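# Lay the towel flat, lengthwise forward, beside the basket

## Task

Finish with the towel flat and unfolded, all of it resting on the table, its long edges running straight away from the robot toward the far side of the table (along +x). From above, it must not overlap the basket anywhere. The basket must still stand upright with its entire bottom on the table. Release everything and pull both hands away at the end.

## Robot and tools

Robot: two arms. left_arm carries a five-finger left hand and right_arm a right hand; the left hand is the mirror of the right. Nominal base poses in the scene frame: left_arm at (-0.036, +0.361, 0) m, quat_wxyz (+1.000, 0, 0, +0.023); right_arm at (-0.027, -0.320, 0) m, quat_wxyz (+1.000, 0, 0, -0.002). A camera stand stands behind the arms.

Frames. Scene frame: origin at table-top height, halfway between the nominal bases, +x away from the robot over the table, +y toward left_arm, +z up. Fixed cameras and the table use this frame. Each arm's hand pose, targets and wrist-camera pose are given in that arm's own base frame, and offsets are along that base's axes.

Hand point: a point fixed to the palm, 0.15 m out from the wrist face and 0.05 m in front of the palm. Its +z runs along straight fingers, +y out of the palm, +x across the palm away from the thumb on the right hand (toward the thumb on the left hand). Straight fingers end 0.06 to 0.07 m past it along +z and lie 0.06 m behind it along -y. A wrist bracket on the little-finger side can strike things.

execute_actions(actions, cameras). actions is a list of actions; each action is a list of 1 to 15 rows, one row per 1/30 s step; a short action repeats its final row to fill 15 steps. Every row is one flat list of 28 numbers, each in [-1, 1], covering both arms even if one is idle: left dx, dy, dz, rx, ry, rz; left thumb_turn, thumb_bend, index, middle, ring, little; left force_limit, speed; then the same 14 for the right arm. dx..rz are an offset of the hand point from that arm's Hand target as it was when the action began, not from the previous row; 1.0 means 0.6 m for dx, dy, dz and 180 degrees for rx, ry, rz, which form a single rotation vector turning about the Hand target position. Sending the same offset again moves further. All six zero re-commands the current Hand target. Hand motor numbers are absolute targets: -1 open/straight, +1 closed (thumb_turn +1 puts the thumb opposite the fingers). force_limit maps -1..+1 to about 0..10 N at the fingertip (0..15 N for the two thumb motors). speed rises linearly from near zero at -1 to full at +0.48 and stays full up to +1. No number means 'unchanged': to keep a hand as it is, resend its last eight sent numbers; if none were sent yet, send hand_measured plus hand_force_limit and hand_speed. Images come back only for an empty actions list or when cameras names them.

move(target, speed, blend, blocking, cameras): target is one 28-number row (same layout) or a list of up to 15 rows; every row is an offset from the Hand targets at the call's start, not from the previous row. speed is top path speed in m/s, 0.002 to 4.3, default 0.25 (turning up to twice that in rad/s), one value or one per target. blend in m rounds corners; 0 stops at each. Paths are straight, end together, take at least 0.5 s and stop after 10 s. They do not avoid obstacles or the other arm. blocking=false returns after about 0.5 s while motion continues. Result adds a move: line (done, off_target, moving, held, fault) and limits (paced = pose clipped, held = steps withheld).

wait(seconds): 0 to 10, arms hold their last command. stop(): brakes a running move. zoom_image(camera, region=[x0, y0, x1, y1]) pixels from top-left, at most 504 by 504, on the latest image. show_instructions(): reference images. finished_scene(scene): integer of the current scene; ends it for good.

Cameras: cam_head_left, cam_head_right, cam_high (896x504), cam_left_wrist, cam_right_wrist (672x504, fisheye). Head and high cameras are in the scene frame; calibration may be off by a couple of degrees and millimetres.

Results: end_effector_position (m) and end_effector_quat_wxyz per arm in its base frame; Hand target (last commanded pose after clipping, base for next offsets); hand_measured, hand_stopped_by (moving, target, force, stalled, fault), hand_load_n (push opening the finger is positive), hand_force_limit, hand_speed, each in motor order; joint positions, velocities and torques; step readings for action calls. MOTOR HOT and OVER-TEMPERATURE FAULT warn of heat; at 100 degrees C the arm drops.

Behaviour: the arm tracks loosely and often rests 1 to 3 cm (up to 5 cm) off, usually low; resend the shortfall as an offset. Orientation is clipped to 40 degrees from the measured one per step. A closing motor stops at force_limit and locks; to squeeze harder raise force_limit and send a more-closed target; to loosen send a more-open one. Close slowly (speed -0.94 or lower) for gentle grips. The thumb-in grip fits objects about 0.035 to 0.065 m thick, handles down to 0.025 m. Joint ranges (rad): waist -2.880 to 2.880, shoulder 0.000 to 3.142, elbow 0.000 to 3.019, wrist pitch -1.693 to 1.571, wrist yaw -1.571 to 1.571, wrist roll -2.094 to 2.094.

Avoid: anything falling or being left off the table; hitting the table or fixed things hard; fast moves into contact and targets far past a contact; contact or pinching between the two hands; letting go of something still moving; overloading fingers; routing a hand near its own base; holding stretched poses or pushing against obstacles long (heat).

Each tool is called after "Call:" in YAML: its name, and indented under it one key for each argument.

Reference images:

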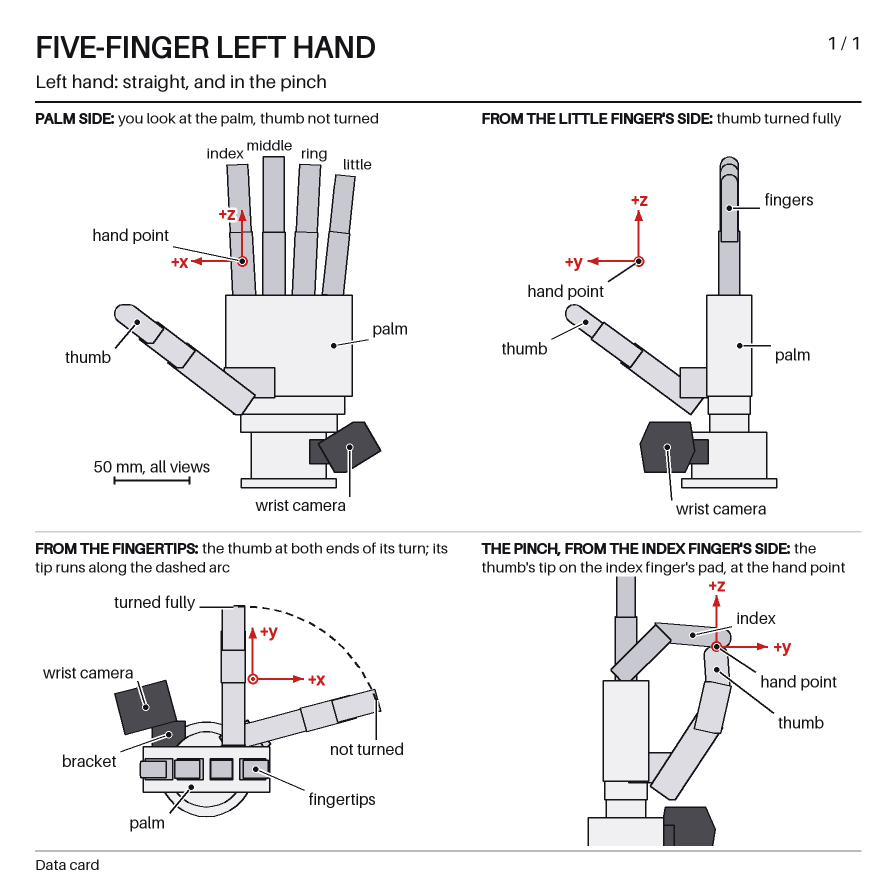

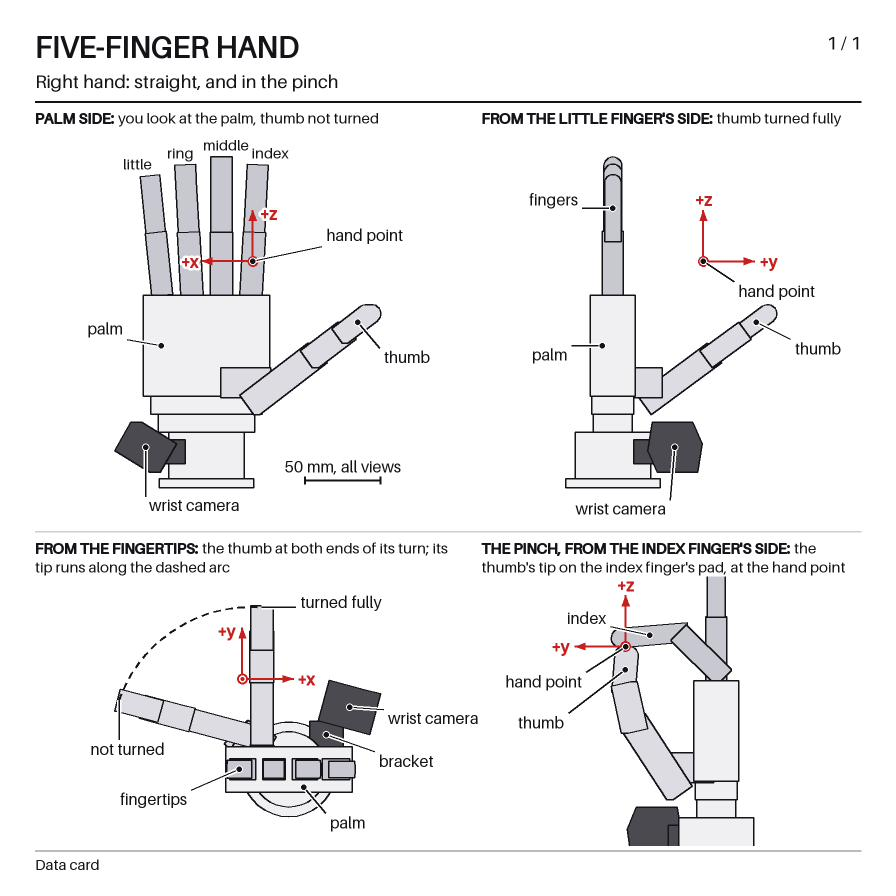

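## Session

Call:
execute_actions:
  actions: []

Scene clock: 0.00 s.
left_arm: end_effector_position=(+0.4000, -0.6419, +0.1367) hand_measured=(-1.000, -1.000, -1.000, -1.000, -1.000, -1.000) hand_load_n=(+0.0, +0.0, +0.0, +0.0, +0.0, +0.0) hand_stopped_by=(target, target, target, target, target, target) hand_force_limit=0.00 hand_speed=-0.80 end_effector_quat_wxyz=(+0.245, +0.810, -0.354, +0.397) | right_arm: end_effector_position=(+0.1833, +0.0152, +0.2021) hand_measured=(-1.000, -1.000, -1.000, -1.000, -1.000, -1.000) hand_load_n=(+0.0, +0.0, +0.0, +0.0, +0.0, +0.0) hand_stopped_by=(target, target, target, target, target, target) hand_force_limit=0.00 hand_speed=-0.80 end_effector_quat_wxyz=(-0.010, +0.947, -0.320, -0.027)
Joint positions: left_arm=[-0.932 1.868 1.265 0.003 0.028 -1.693] | right_arm=[0.148 1.007 0.958 -1.56 -0.043 -0.773]
Joint velocities: within noise
Joint torques (N m): no reading
Heat: left arm: hottest elbow 38 °C; right arm: hottest elbow 39 °C.
Hand target: left_arm +0.4054, -0.6492, +0.1562; +0.253, +0.802, -0.351, +0.411 | right_arm +0.1902, +0.0162, +0.2096; -0.016, +0.947, -0.319, -0.016

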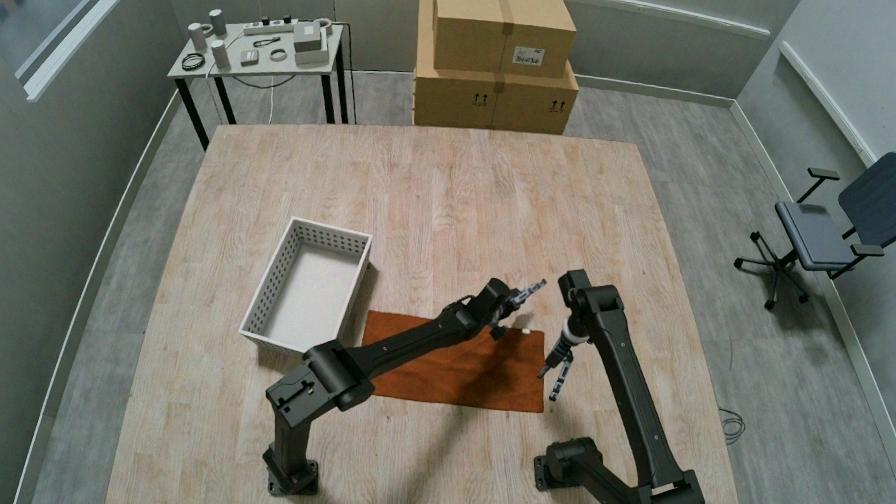

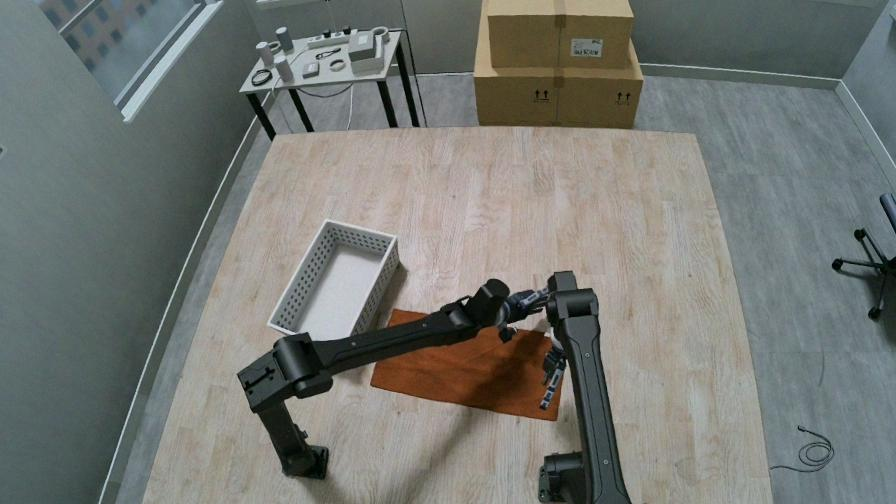

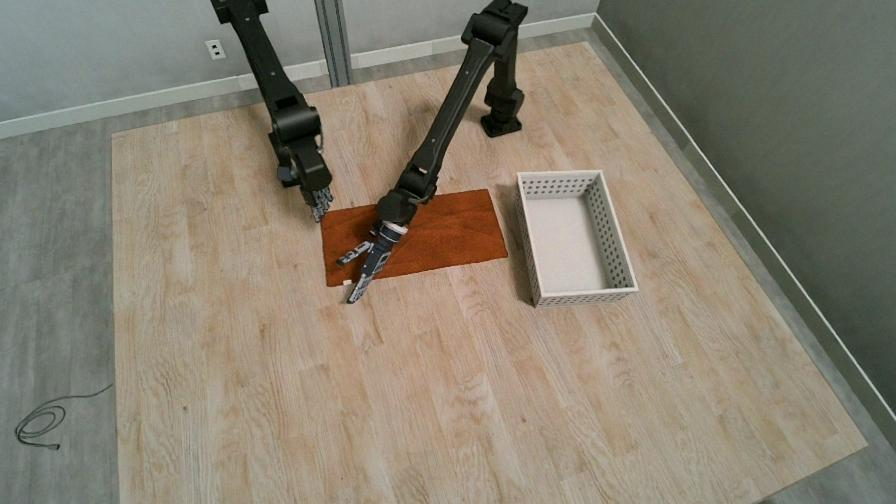

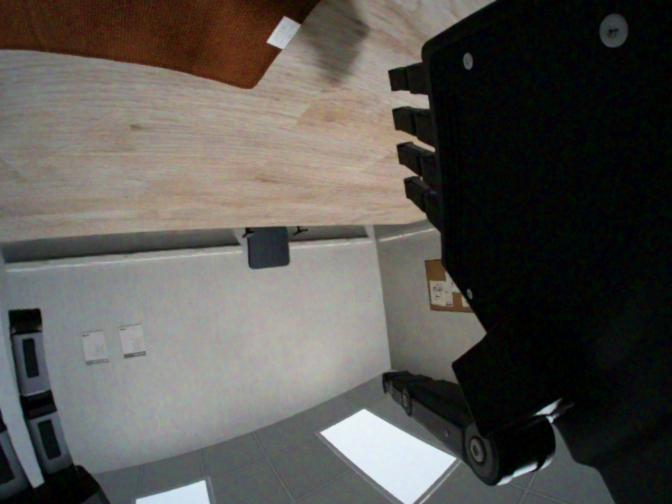

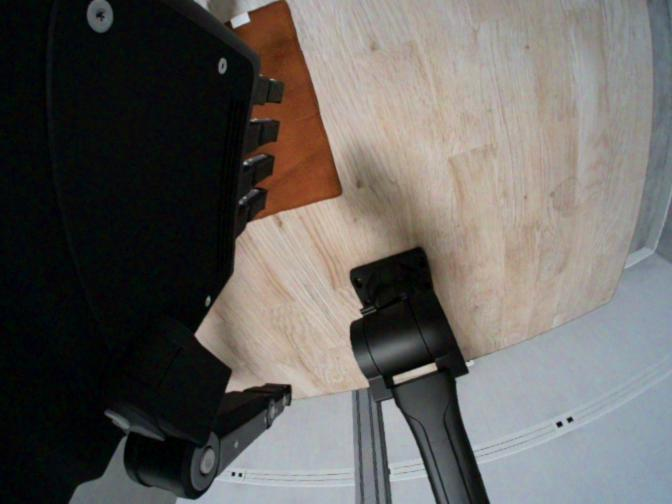

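Call:
zoom_image:
  camera: "cam_head_left"
  region: [220, 200, 580, 440]

Call:
zoom_image:
  camera: "cam_high"
  region: [260, 140, 660, 340]

Call:
zoom_image:
  camera: "cam_right_wrist"
  region: [200, 0, 400, 260]

Scaled by 1.400.

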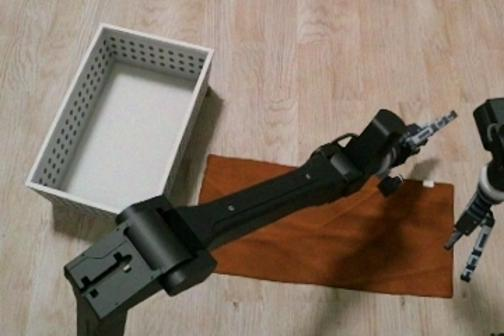

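Scaled by 1.260.

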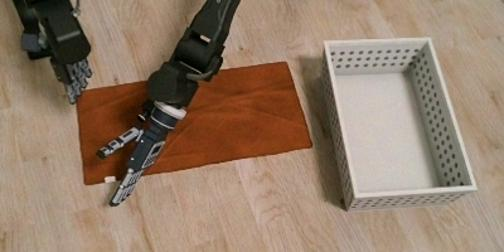

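Scaled by 1.938 from the camera's 672x504 image, which has a finer 960x720 frame.

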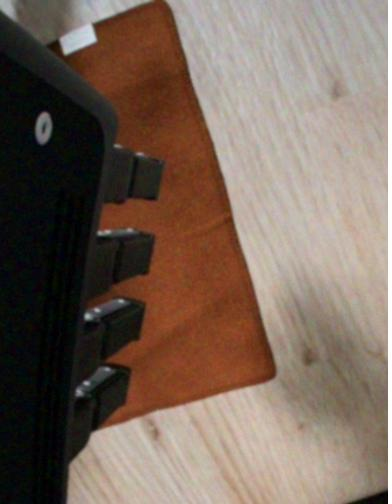

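Call:
move:
  target: [-0.258, 0.915, 0.24, 0.3189, 0.0759, -0.2166, -1, -1, -1, -1, -1, -1, 0, -0.8, 0, 0, 0, 0, 0, 0, -1, -1, -1, -1, -1, -1, 0, -0.8]
  cameras: ["all"]

Scene clock: 184.23 s.
left_arm: end_effector_position=(+0.2400, -0.1000, +0.2783) hand_measured=(-1.000, -1.000, -1.000, -1.000, -1.000, -1.000) hand_load_n=(+0.0, +0.0, +0.0, +0.0, +0.0, +0.0) hand_stopped_by=(target, target, target, target, target, target) hand_force_limit=0.00 hand_speed=-0.80 end_effector_quat_wxyz=(+0.005, +0.709, -0.705, -0.006) | right_arm: end_effector_position=(+0.1833, +0.0152, +0.2021) hand_measured=(-1.000, -1.000, -1.000, -1.000, -1.000, -1.000) hand_load_n=(-0.5, +0.0, +0.0, +0.0, +0.0, +0.0) hand_stopped_by=(target, target, target, target, target, target) hand_force_limit=0.00 hand_speed=-0.80 end_effector_quat_wxyz=(-0.010, +0.947, -0.320, -0.027)
Joint positions: left_arm=[-0.222 1.159 1.266 -1.694 0.003 -0.228] | right_arm=[0.148 1.007 0.958 -1.56 -0.043 -0.773]
Joint torques (N m): left_arm=[-0.44 -4.37 10.96 -0.23 0.09 0] | right_arm=[0.21 -3.49 10.06 0.39 0.12 -0.07]
Heat: left arm: hottest elbow 42 °C; right arm: hottest elbow 51 °C.
Hand target: left_arm +0.2505, -0.1002, +0.3002; +0.000, +0.707, -0.707, -0.001 | right_arm +0.1902, +0.0162, +0.2096; -0.016, +0.947, -0.319, -0.016
Off the commanded pose: left_arm 0.024 m, 1 deg | right_arm 0.010 m, 1 deg.
joint sent to its limit (left arm) — joint 4 (wrist pitch), lower limit. The joint targets still meet the commanded pose.
move: off_target (left_arm)
camera_calibration:
cam_left_wrist: T_world_to_cam=[[0.965304, -0.259783, 0.0264711, -0.265736], [-0.235049, -0.820262, 0.521462, -0.171256], [-0.113753, -0.509591, -0.852864, 0.32913], [0, 0, 0, 1]] pos_world=[0.253702, -0.0417863, 0.377041]

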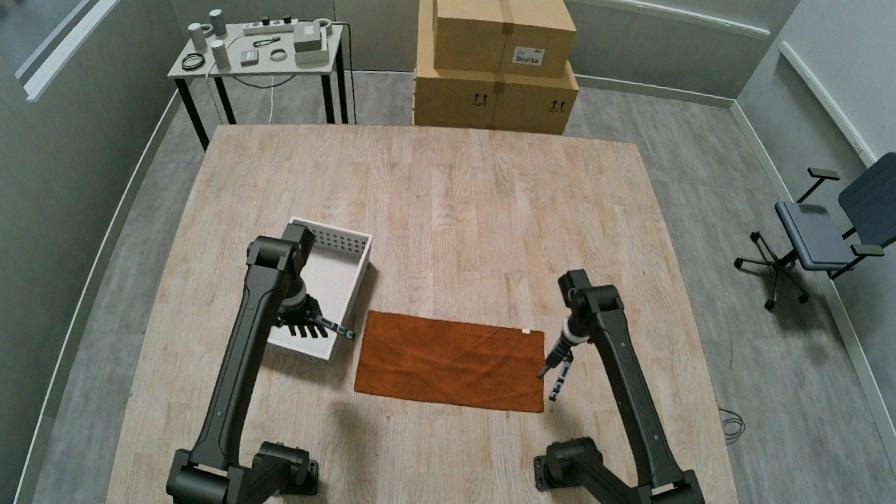

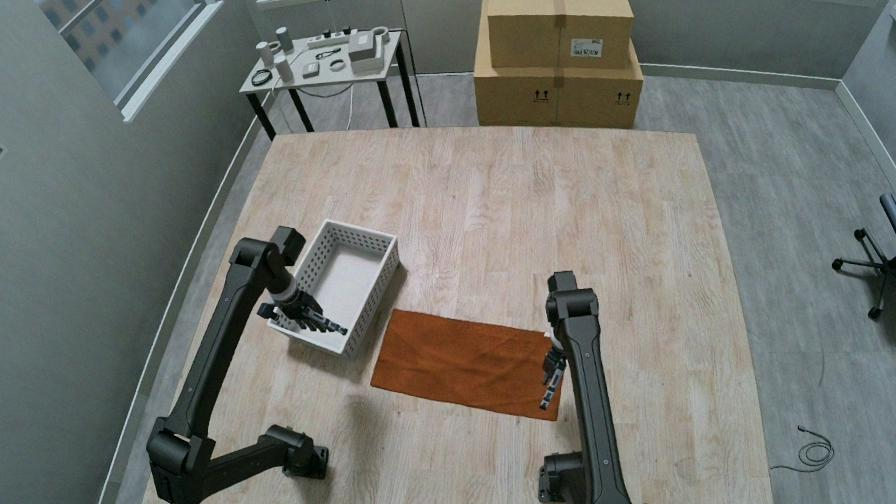

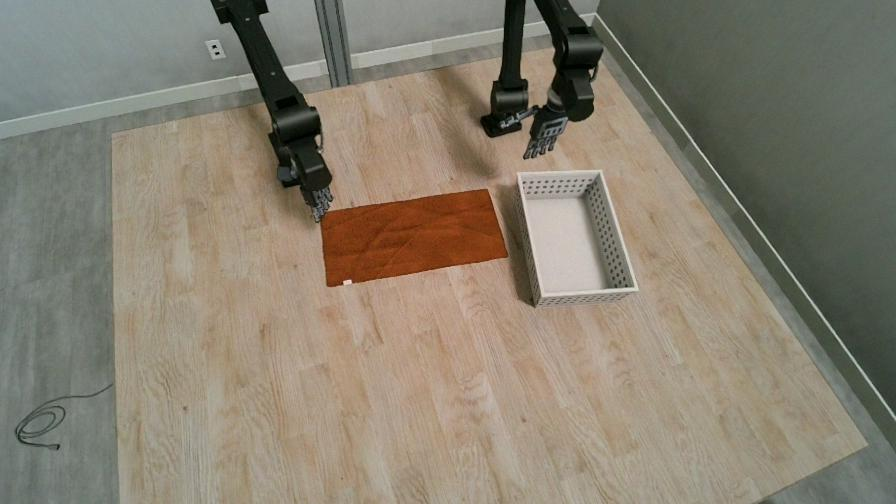

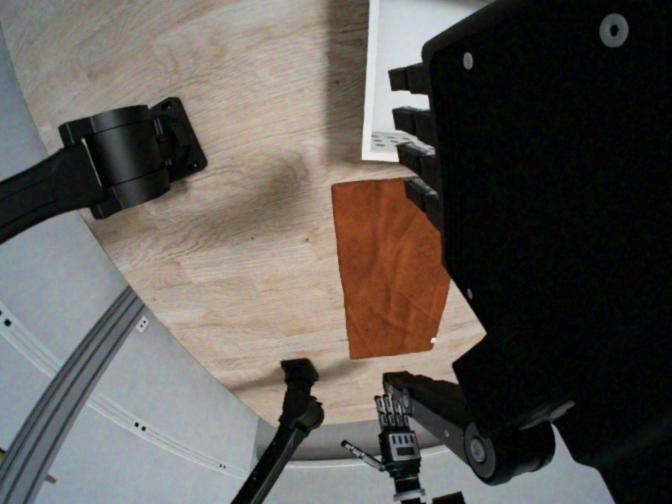

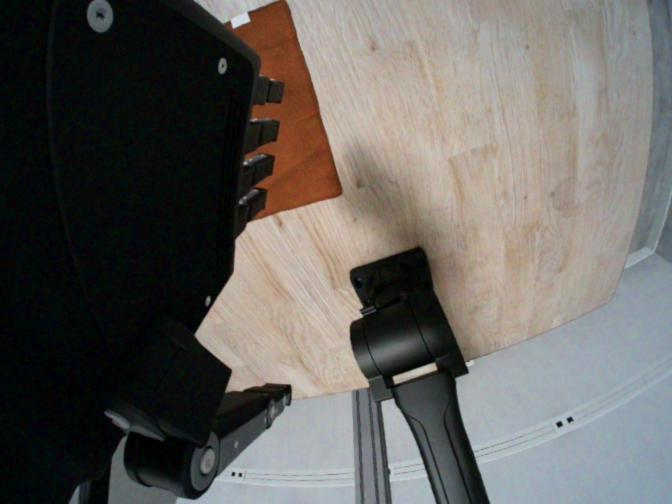

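Call:
zoom_image:
  camera: "cam_head_left"
  region: [220, 200, 400, 420]

Call:
zoom_image:
  camera: "cam_head_right"
  region: [240, 200, 420, 420]

Call:
zoom_image:
  camera: "cam_high"
  region: [420, 120, 660, 340]

Scaled by 2.291.

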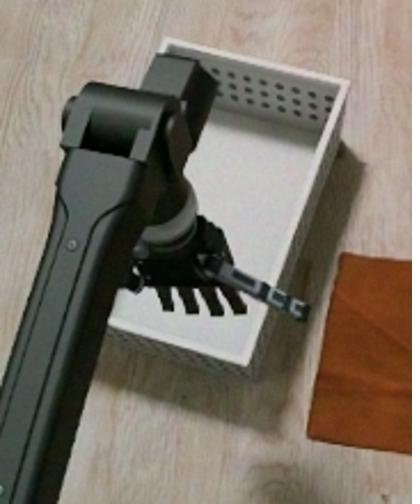

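Scaled by 2.291.

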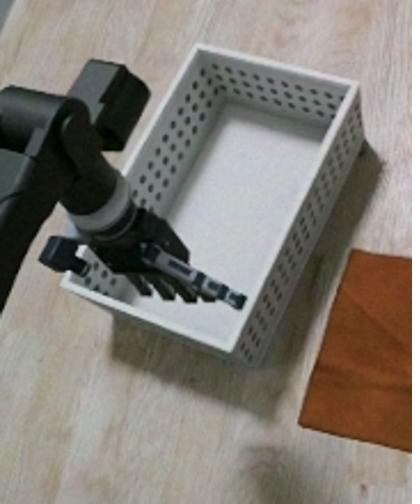

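Scaled by 2.100.

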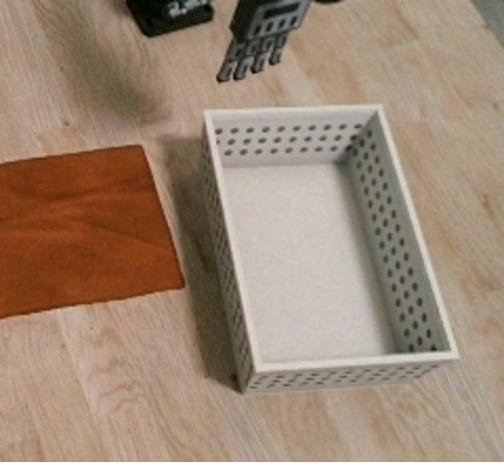

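Call:
move:
  target: [0, 0, 0, 0, 0, 0, -1, -1, -1, -1, -1, -1, 0, -0.8, -0.003, 0.19, -0.16, 0.0621, -0.1546, -0.29, -1, -1, -1, -1, -1, -1, 0, -0.8]
  cameras: ["all"]

Scene clock: 316.23 s.
left_arm: end_effector_position=(+0.2399, -0.0999, +0.2783) hand_measured=(-1.000, -1.000, -1.000, -1.000, -1.000, -1.000) hand_load_n=(+0.0, +0.0, +0.0, +0.0, +0.0, +0.0) hand_stopped_by=(target, target, target, target, target, target) hand_force_limit=0.00 hand_speed=-0.80 end_effector_quat_wxyz=(+0.005, +0.709, -0.705, -0.006) | right_arm: end_effector_position=(+0.1859, +0.1257, +0.1103) hand_measured=(-1.000, -1.000, -1.000, -1.000, -1.000, -1.000) hand_load_n=(-0.5, +0.0, +0.0, +0.0, +0.0, +0.0) hand_stopped_by=(target, target, target, target, target, target) hand_force_limit=0.00 hand_speed=-0.80 end_effector_quat_wxyz=(-0.172, +0.685, -0.684, +0.182)
Joint positions: left_arm=[-0.222 1.159 1.266 -1.694 0.003 -0.227] | right_arm=[0.599 0.66 0.558 -1.047 0.288 0.534]
Joint torques (N m): left_arm=[-0.56 -4.42 10.92 -0.25 0.09 -0.02] | right_arm=[1.03 -0.91 9.13 1.61 0.43 0.04]
Heat: left arm: hottest elbow 46 °C; right arm: hottest elbow 52 °C.
Hand target: left_arm +0.2505, -0.1002, +0.3002; +0.000, +0.707, -0.707, -0.001 | right_arm +0.1885, +0.1302, +0.1136; -0.183, +0.683, -0.683, +0.183
Off the commanded pose: left_arm 0.024 m, 1 deg | right_arm 0.006 m, 1 deg.
joint sent to its limit (left arm) — joint 4 (wrist pitch), lower limit. The joint targets still meet the commanded pose.
move: off_target (left_arm)
camera_calibration:
cam_left_wrist: T_world_to_cam=[[0.965112, -0.260497, 0.0264757, -0.265789], [-0.23565, -0.82005, 0.521523, -0.171011], [-0.114144, -0.509567, -0.852826, 0.329279], [0, 0, 0, 1]] pos_world=[0.253802, -0.0416853, 0.377041]
cam_right_wrist: T_world_to_cam=[[-0.843705, -0.267177, -0.465595, 0.244309], [-0.42796, 0.858368, 0.28294, -0.0554696], [0.324057, 0.437974, -0.83855, 0.0916831], [0, 0, 0, 1]] pos_world=[0.152675, 0.0727321, 0.206324]

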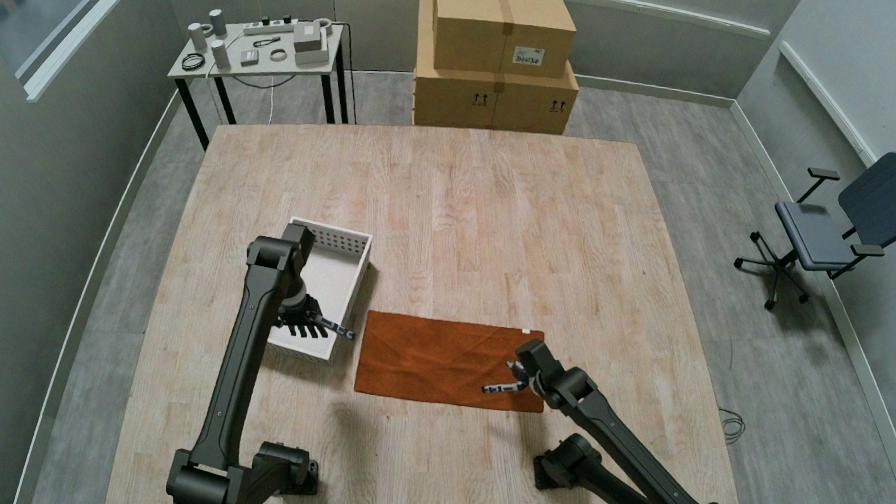

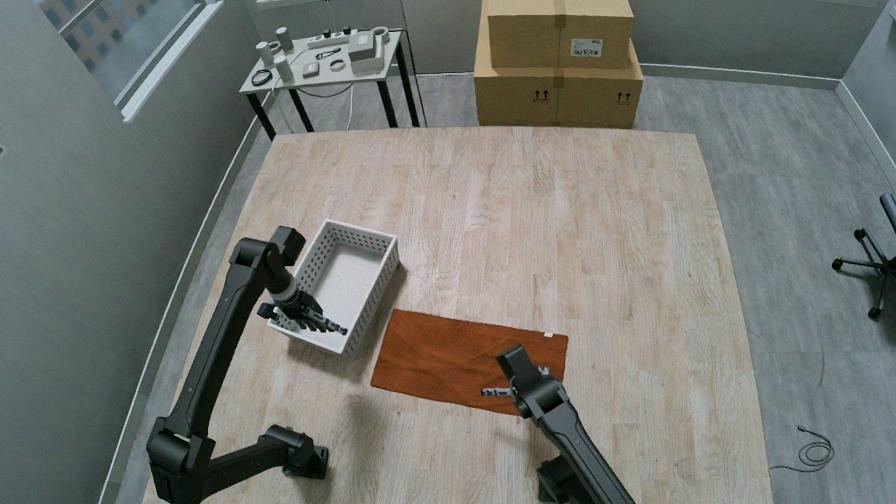

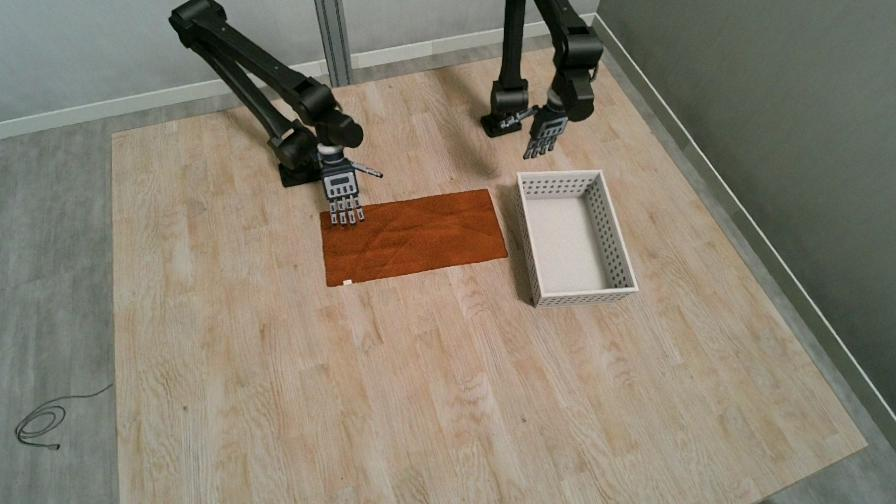

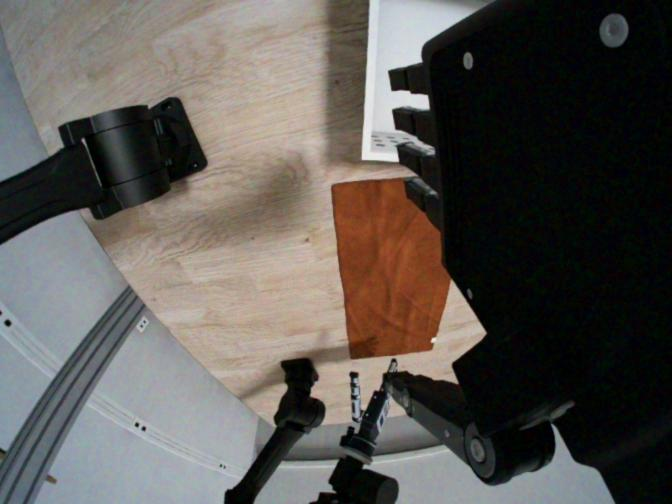

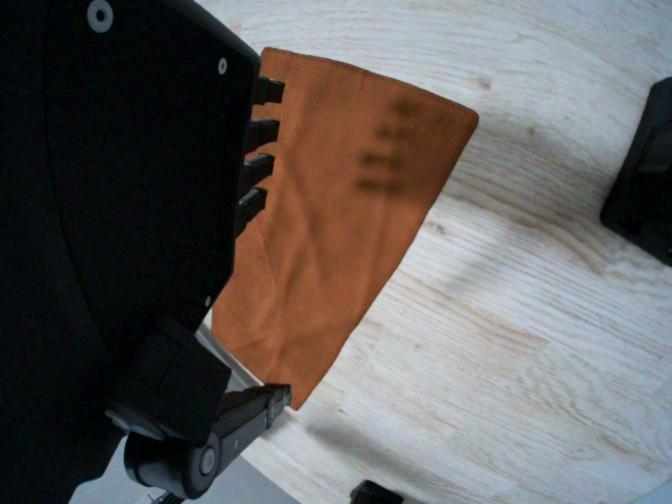

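Call:
move:
  target: [0, 0, 0, 0, 0, 0, -1, -1, -1, -1, -1, -1, 0, -0.8, 0.04, 0, -0.15, 0, 0, 0, -1, -1, -1, -1, -1, -1, 0, -0.8]
  speed: 0.08
  cameras: ["cam_head_left", "cam_high", "cam_left_wrist", "cam_right_wrist"]

Scene clock: 327.93 s.
left_arm: end_effector_position=(+0.2399, -0.0999, +0.2783) hand_measured=(-1.000, -1.000, -1.000, -1.000, -1.000, -1.000) hand_load_n=(+0.0, +0.0, +0.0, +0.0, +0.0, +0.0) hand_stopped_by=(target, target, target, target, target, target) hand_force_limit=0.00 hand_speed=-0.80 end_effector_quat_wxyz=(+0.005, +0.709, -0.705, -0.006) | right_arm: end_effector_position=(+0.2135, +0.1333, +0.0305) hand_measured=(-1.000, -1.000, -1.000, -1.000, -1.000, -1.000) hand_load_n=(+0.0, +0.0, +0.0, +0.0, +0.0, +0.0) hand_stopped_by=(target, target, target, target, target, target) hand_force_limit=0.00 hand_speed=-0.80 end_effector_quat_wxyz=(-0.191, +0.680, -0.683, +0.185)
Joint positions: left_arm=[-0.222 1.159 1.266 -1.694 0.003 -0.227] | right_arm=[0.549 0.821 0.388 -0.664 0.265 0.489]
Joint torques (N m): left_arm=[-0.56 -4.42 10.97 -0.23 0.08 -0.01] | right_arm=[-0.62 -0.15 7.73 1.68 0.16 -0.14]
Heat: left arm: hottest elbow 46 °C; right arm: hottest elbow 51 °C.
Hand target: left_arm +0.2505, -0.1002, +0.3002; +0.000, +0.707, -0.707, -0.001 | right_arm +0.2125, +0.1301, +0.0236; -0.183, +0.683, -0.683, +0.184
Off the commanded pose: left_arm 0.024 m, 1 deg | right_arm 0.008 m, 1 deg.
joint sent to its limit (left arm) — joint 4 (wrist pitch), lower limit. The joint targets still meet the commanded pose.
move: off_target (left_arm)
camera_calibration:
cam_left_wrist: T_world_to_cam=[[0.965112, -0.260497, 0.0264757, -0.265789], [-0.23565, -0.82005, 0.521523, -0.171011], [-0.114144, -0.509567, -0.852826, 0.329279], [0, 0, 0, 1]] pos_world=[0.253802, -0.0416853, 0.377041]
cam_right_wrist: T_world_to_cam=[[-0.828087, -0.255712, -0.498883, 0.228735], [-0.437043, 0.851804, 0.288832, -0.0249378], [0.351093, 0.457211, -0.817124, 0.00360374], [0, 0, 0, 1]] pos_world=[0.177249, 0.0780847, 0.12426]
Images, in order (width x height): cam_head_left 896x504, cam_high 896x504, cam_left_wrist 672x504, cam_right_wrist 672x504.

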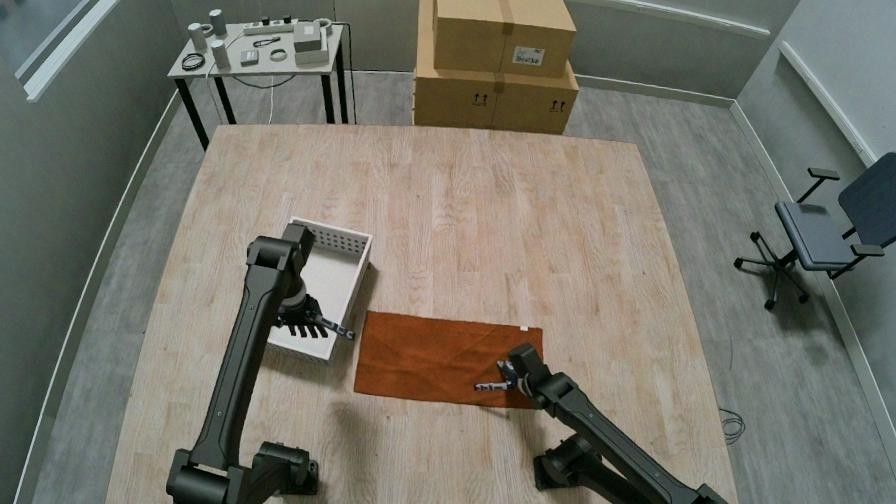

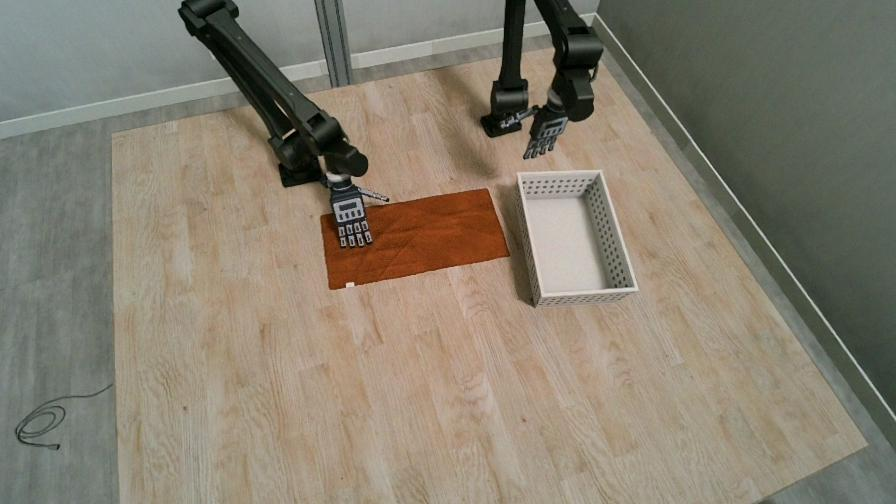

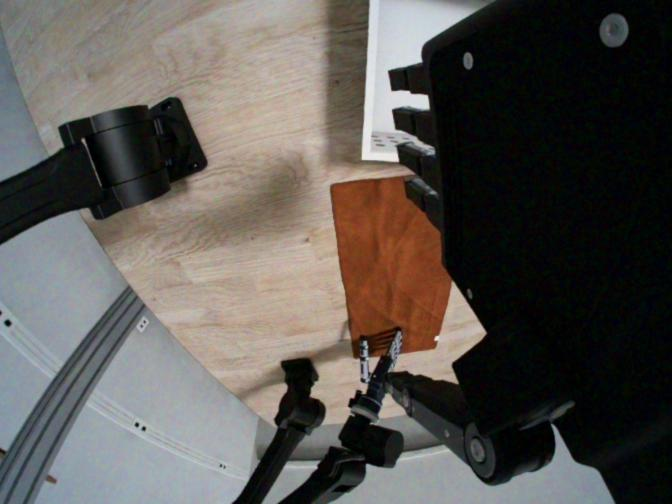

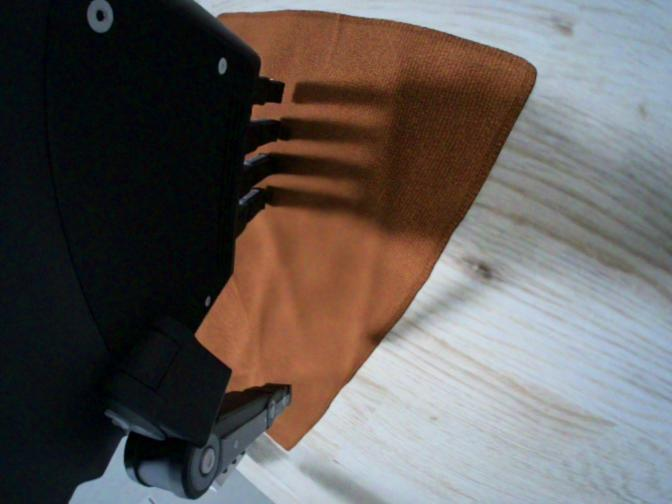

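Call:
move:
  target: [0, 0, 0, 0, 0, 0, -1, -1, -1, -1, -1, -1, 0, -0.8, 0, -0.1, -0.015, 0, 0, 0, -1, -1, -1, -1, -1, -1, 0, -0.8]
  speed: 0.1
  cameras: ["cam_head_left", "cam_high", "cam_left_wrist", "cam_right_wrist"]

Scene clock: 338.23 s.
left_arm: end_effector_position=(+0.2399, -0.0999, +0.2783) hand_measured=(-1.000, -1.000, -1.000, -1.000, -1.000, -1.000) hand_load_n=(+0.0, +0.0, +0.0, +0.0, +0.0, +0.0) hand_stopped_by=(target, target, target, target, target, target) hand_force_limit=0.00 hand_speed=-0.80 end_effector_quat_wxyz=(+0.005, +0.709, -0.705, -0.006) | right_arm: end_effector_position=(+0.2228, +0.0783, +0.0271) hand_measured=(-1.000, -1.000, -1.000, -1.000, -1.000, -1.000) hand_load_n=(+0.0, +0.0, +0.0, +0.5, +0.0, +0.0) hand_stopped_by=(target, target, target, target, target, target) hand_force_limit=0.00 hand_speed=-0.80 end_effector_quat_wxyz=(-0.201, +0.680, -0.680, +0.187)
Joint positions: left_arm=[-0.222 1.159 1.266 -1.694 0.003 -0.227] | right_arm=[0.251 0.736 0.336 -0.625 0.113 0.219]
Joint torques (N m): left_arm=[-0.5 -4.37 10.93 -0.27 0.09 -0.02] | right_arm=[-0.97 -0.44 6.86 1.07 0.39 -0.14]
Heat: left arm: hottest elbow 47 °C; right arm: hottest elbow 50 °C.
Hand target: left_arm +0.2505, -0.1002, +0.3002; +0.000, +0.707, -0.707, -0.001 | right_arm +0.2125, +0.0703, +0.0147; -0.183, +0.683, -0.683, +0.184
Off the commanded pose: left_arm 0.024 m, 1 deg | right_arm 0.018 m, 2 deg.
joint sent to its limit (left arm) — joint 4 (wrist pitch), lower limit. The joint targets still meet the commanded pose.
move: off_target (left_arm, right_arm)
camera_calibration:
cam_left_wrist: T_world_to_cam=[[0.965112, -0.260497, 0.0264757, -0.265789], [-0.23565, -0.82005, 0.521523, -0.171011], [-0.114144, -0.509567, -0.852826, 0.329279], [0, 0, 0, 1]] pos_world=[0.253802, -0.0416853, 0.377041]
cam_right_wrist: T_world_to_cam=[[-0.816887, -0.256422, -0.516666, 0.218758], [-0.448542, 0.845569, 0.289523, 0.0299583], [0.362636, 0.468254, -0.80575, 0.0188993], [0, 0, 0, 1]] pos_world=[0.185284, 0.0219128, 0.119579]
Images, in order (width x height): cam_head_left 896x504, cam_high 896x504, cam_left_wrist 672x504, cam_right_wrist 672x504.

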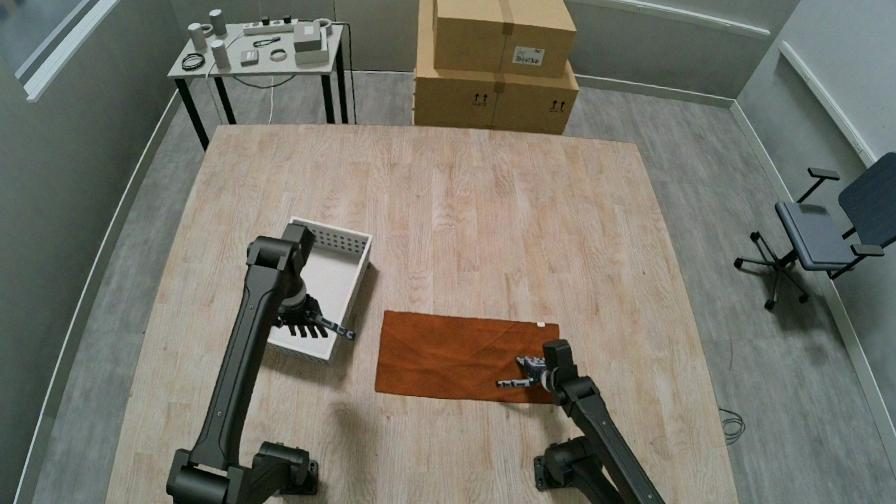

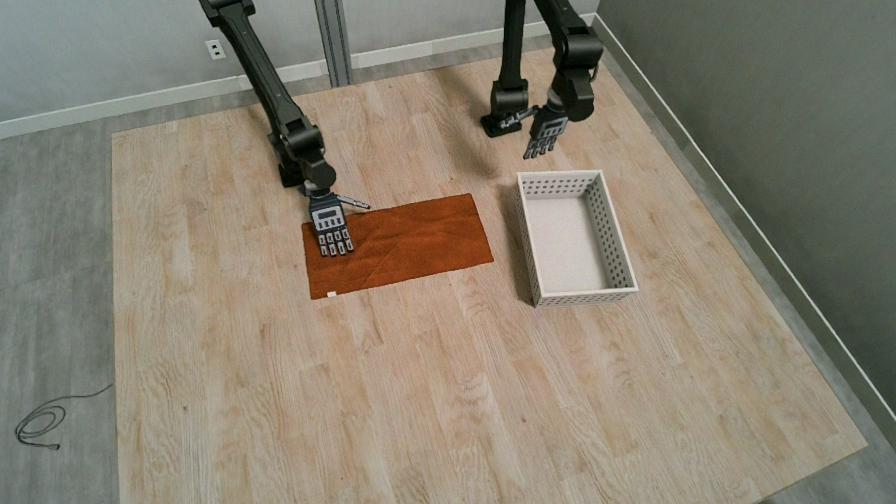

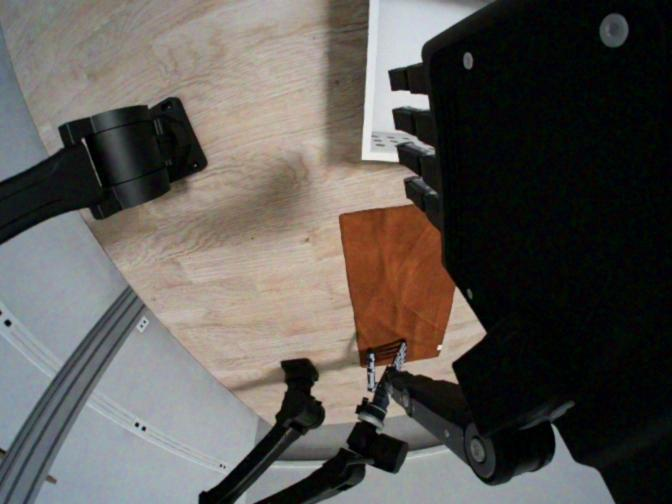

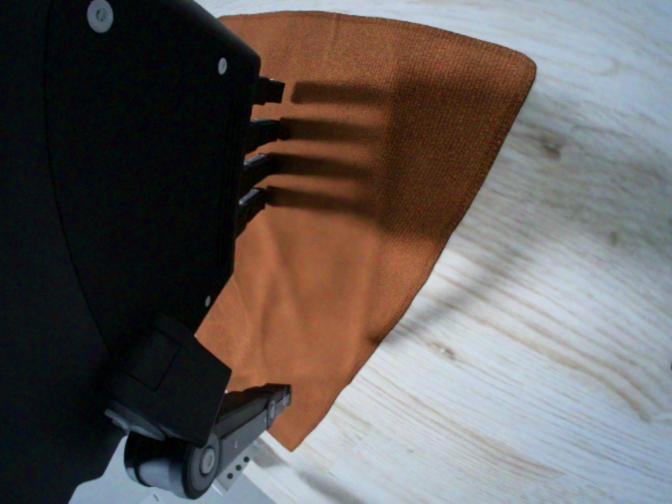

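Call:
move:
  target:
    - [0, 0, 0, 0, 0, 0, -1, -1, -1, -1, -1, -1, 0, -0.8, 0.104, -0.0113, 0, 0, 0, 0.0833, -1, -1, -1, -1, -1, -1, 0, -0.8]
    - [0, 0, 0, 0, 0, 0, -1, -1, -1, -1, -1, -1, 0, -0.8, 0.1985, -0.0188, 0, 0, 0, 0.1667, -1, -1, -1, -1, -1, -1, 0, -0.8]
  speed: 0.12
  blend: 0.03
  cameras: ["cam_head_left", "cam_high", "cam_left_wrist", "cam_right_wrist"]

Scene clock: 393.07 s.
left_arm: end_effector_position=(+0.2399, -0.0999, +0.2783) hand_measured=(-1.000, -1.000, -1.000, -1.000, -1.000, -1.000) hand_load_n=(+0.0, +0.0, +0.0, +0.0, +0.0, +0.0) hand_stopped_by=(target, target, target, target, target, target) hand_force_limit=0.00 hand_speed=-0.80 end_effector_quat_wxyz=(+0.005, +0.709, -0.705, -0.006) | right_arm: end_effector_position=(+0.3346, +0.0642, +0.0287) hand_measured=(-1.000, -1.000, -1.000, -1.000, -1.000, -1.000) hand_load_n=(+0.0, +0.0, +0.0, +0.5, +0.0, +0.0) hand_stopped_by=(target, target, target, target, target, target) hand_force_limit=0.00 hand_speed=-0.80 end_effector_quat_wxyz=(-0.242, +0.831, -0.479, +0.145)
Joint positions: left_arm=[-0.222 1.159 1.266 -1.694 0.003 -0.227] | right_arm=[0.041 1.213 0.599 -0.435 -0.247 -0.419]
Joint torques (N m): left_arm=[-0.56 -4.25 10.97 -0.24 0.09 -0.02] | right_arm=[-0.44 -2.14 8.18 0.92 0.3 -0.18]
Heat: left arm: hottest elbow 47 °C; right arm: hottest elbow 49 °C.
Hand target: left_arm +0.2505, -0.1002, +0.3002; +0.000, +0.707, -0.707, -0.001 | right_arm +0.3315, +0.0589, +0.0146; -0.224, +0.836, -0.483, +0.130
Off the commanded pose: left_arm 0.024 m, 1 deg | right_arm 0.015 m, 3 deg.
joint sent to its limit (left arm) — joint 4 (wrist pitch), lower limit. The joint targets still meet the commanded pose.
move: off_target (left_arm, right_arm)
camera_calibration:
cam_left_wrist: T_world_to_cam=[[0.965112, -0.260497, 0.0264757, -0.265789], [-0.23565, -0.82005, 0.521523, -0.171011], [-0.114144, -0.509567, -0.852826, 0.329279], [0, 0, 0, 1]] pos_world=[0.253802, -0.0416853, 0.377041]
cam_right_wrist: T_world_to_cam=[[-0.568994, -0.634837, -0.522713, 0.248794], [-0.815405, 0.51794, 0.25856, 0.236214], [0.10659, 0.573342, -0.812353, 0.0653652], [0, 0, 0, 1]] pos_world=[0.327205, -0.00187773, 0.122072]
Images, in order (width x height): cam_head_left 896x504, cam_high 896x504, cam_left_wrist 672x504, cam_right_wrist 672x504.

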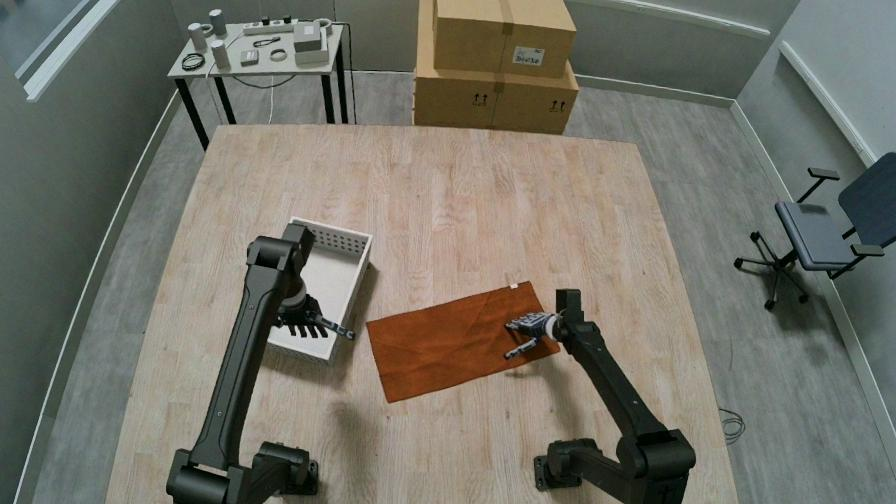

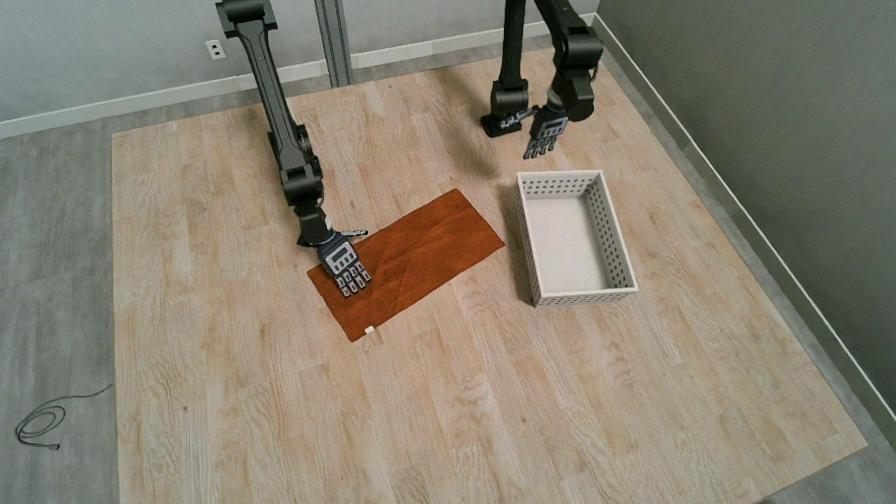

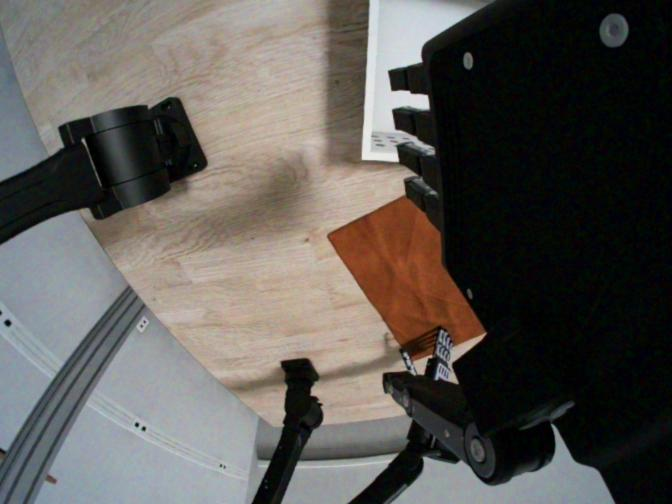

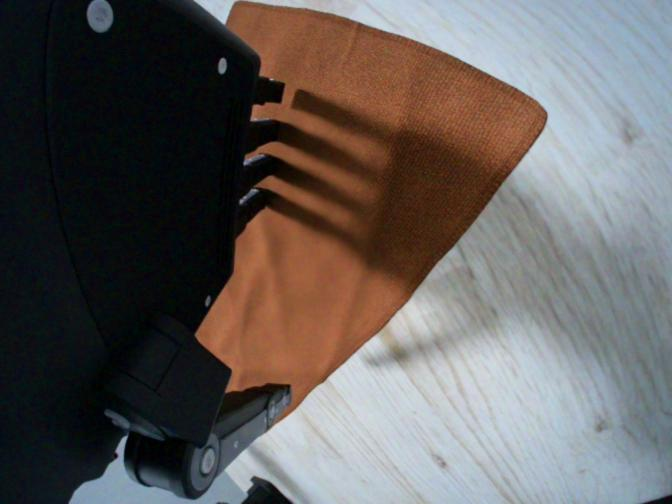

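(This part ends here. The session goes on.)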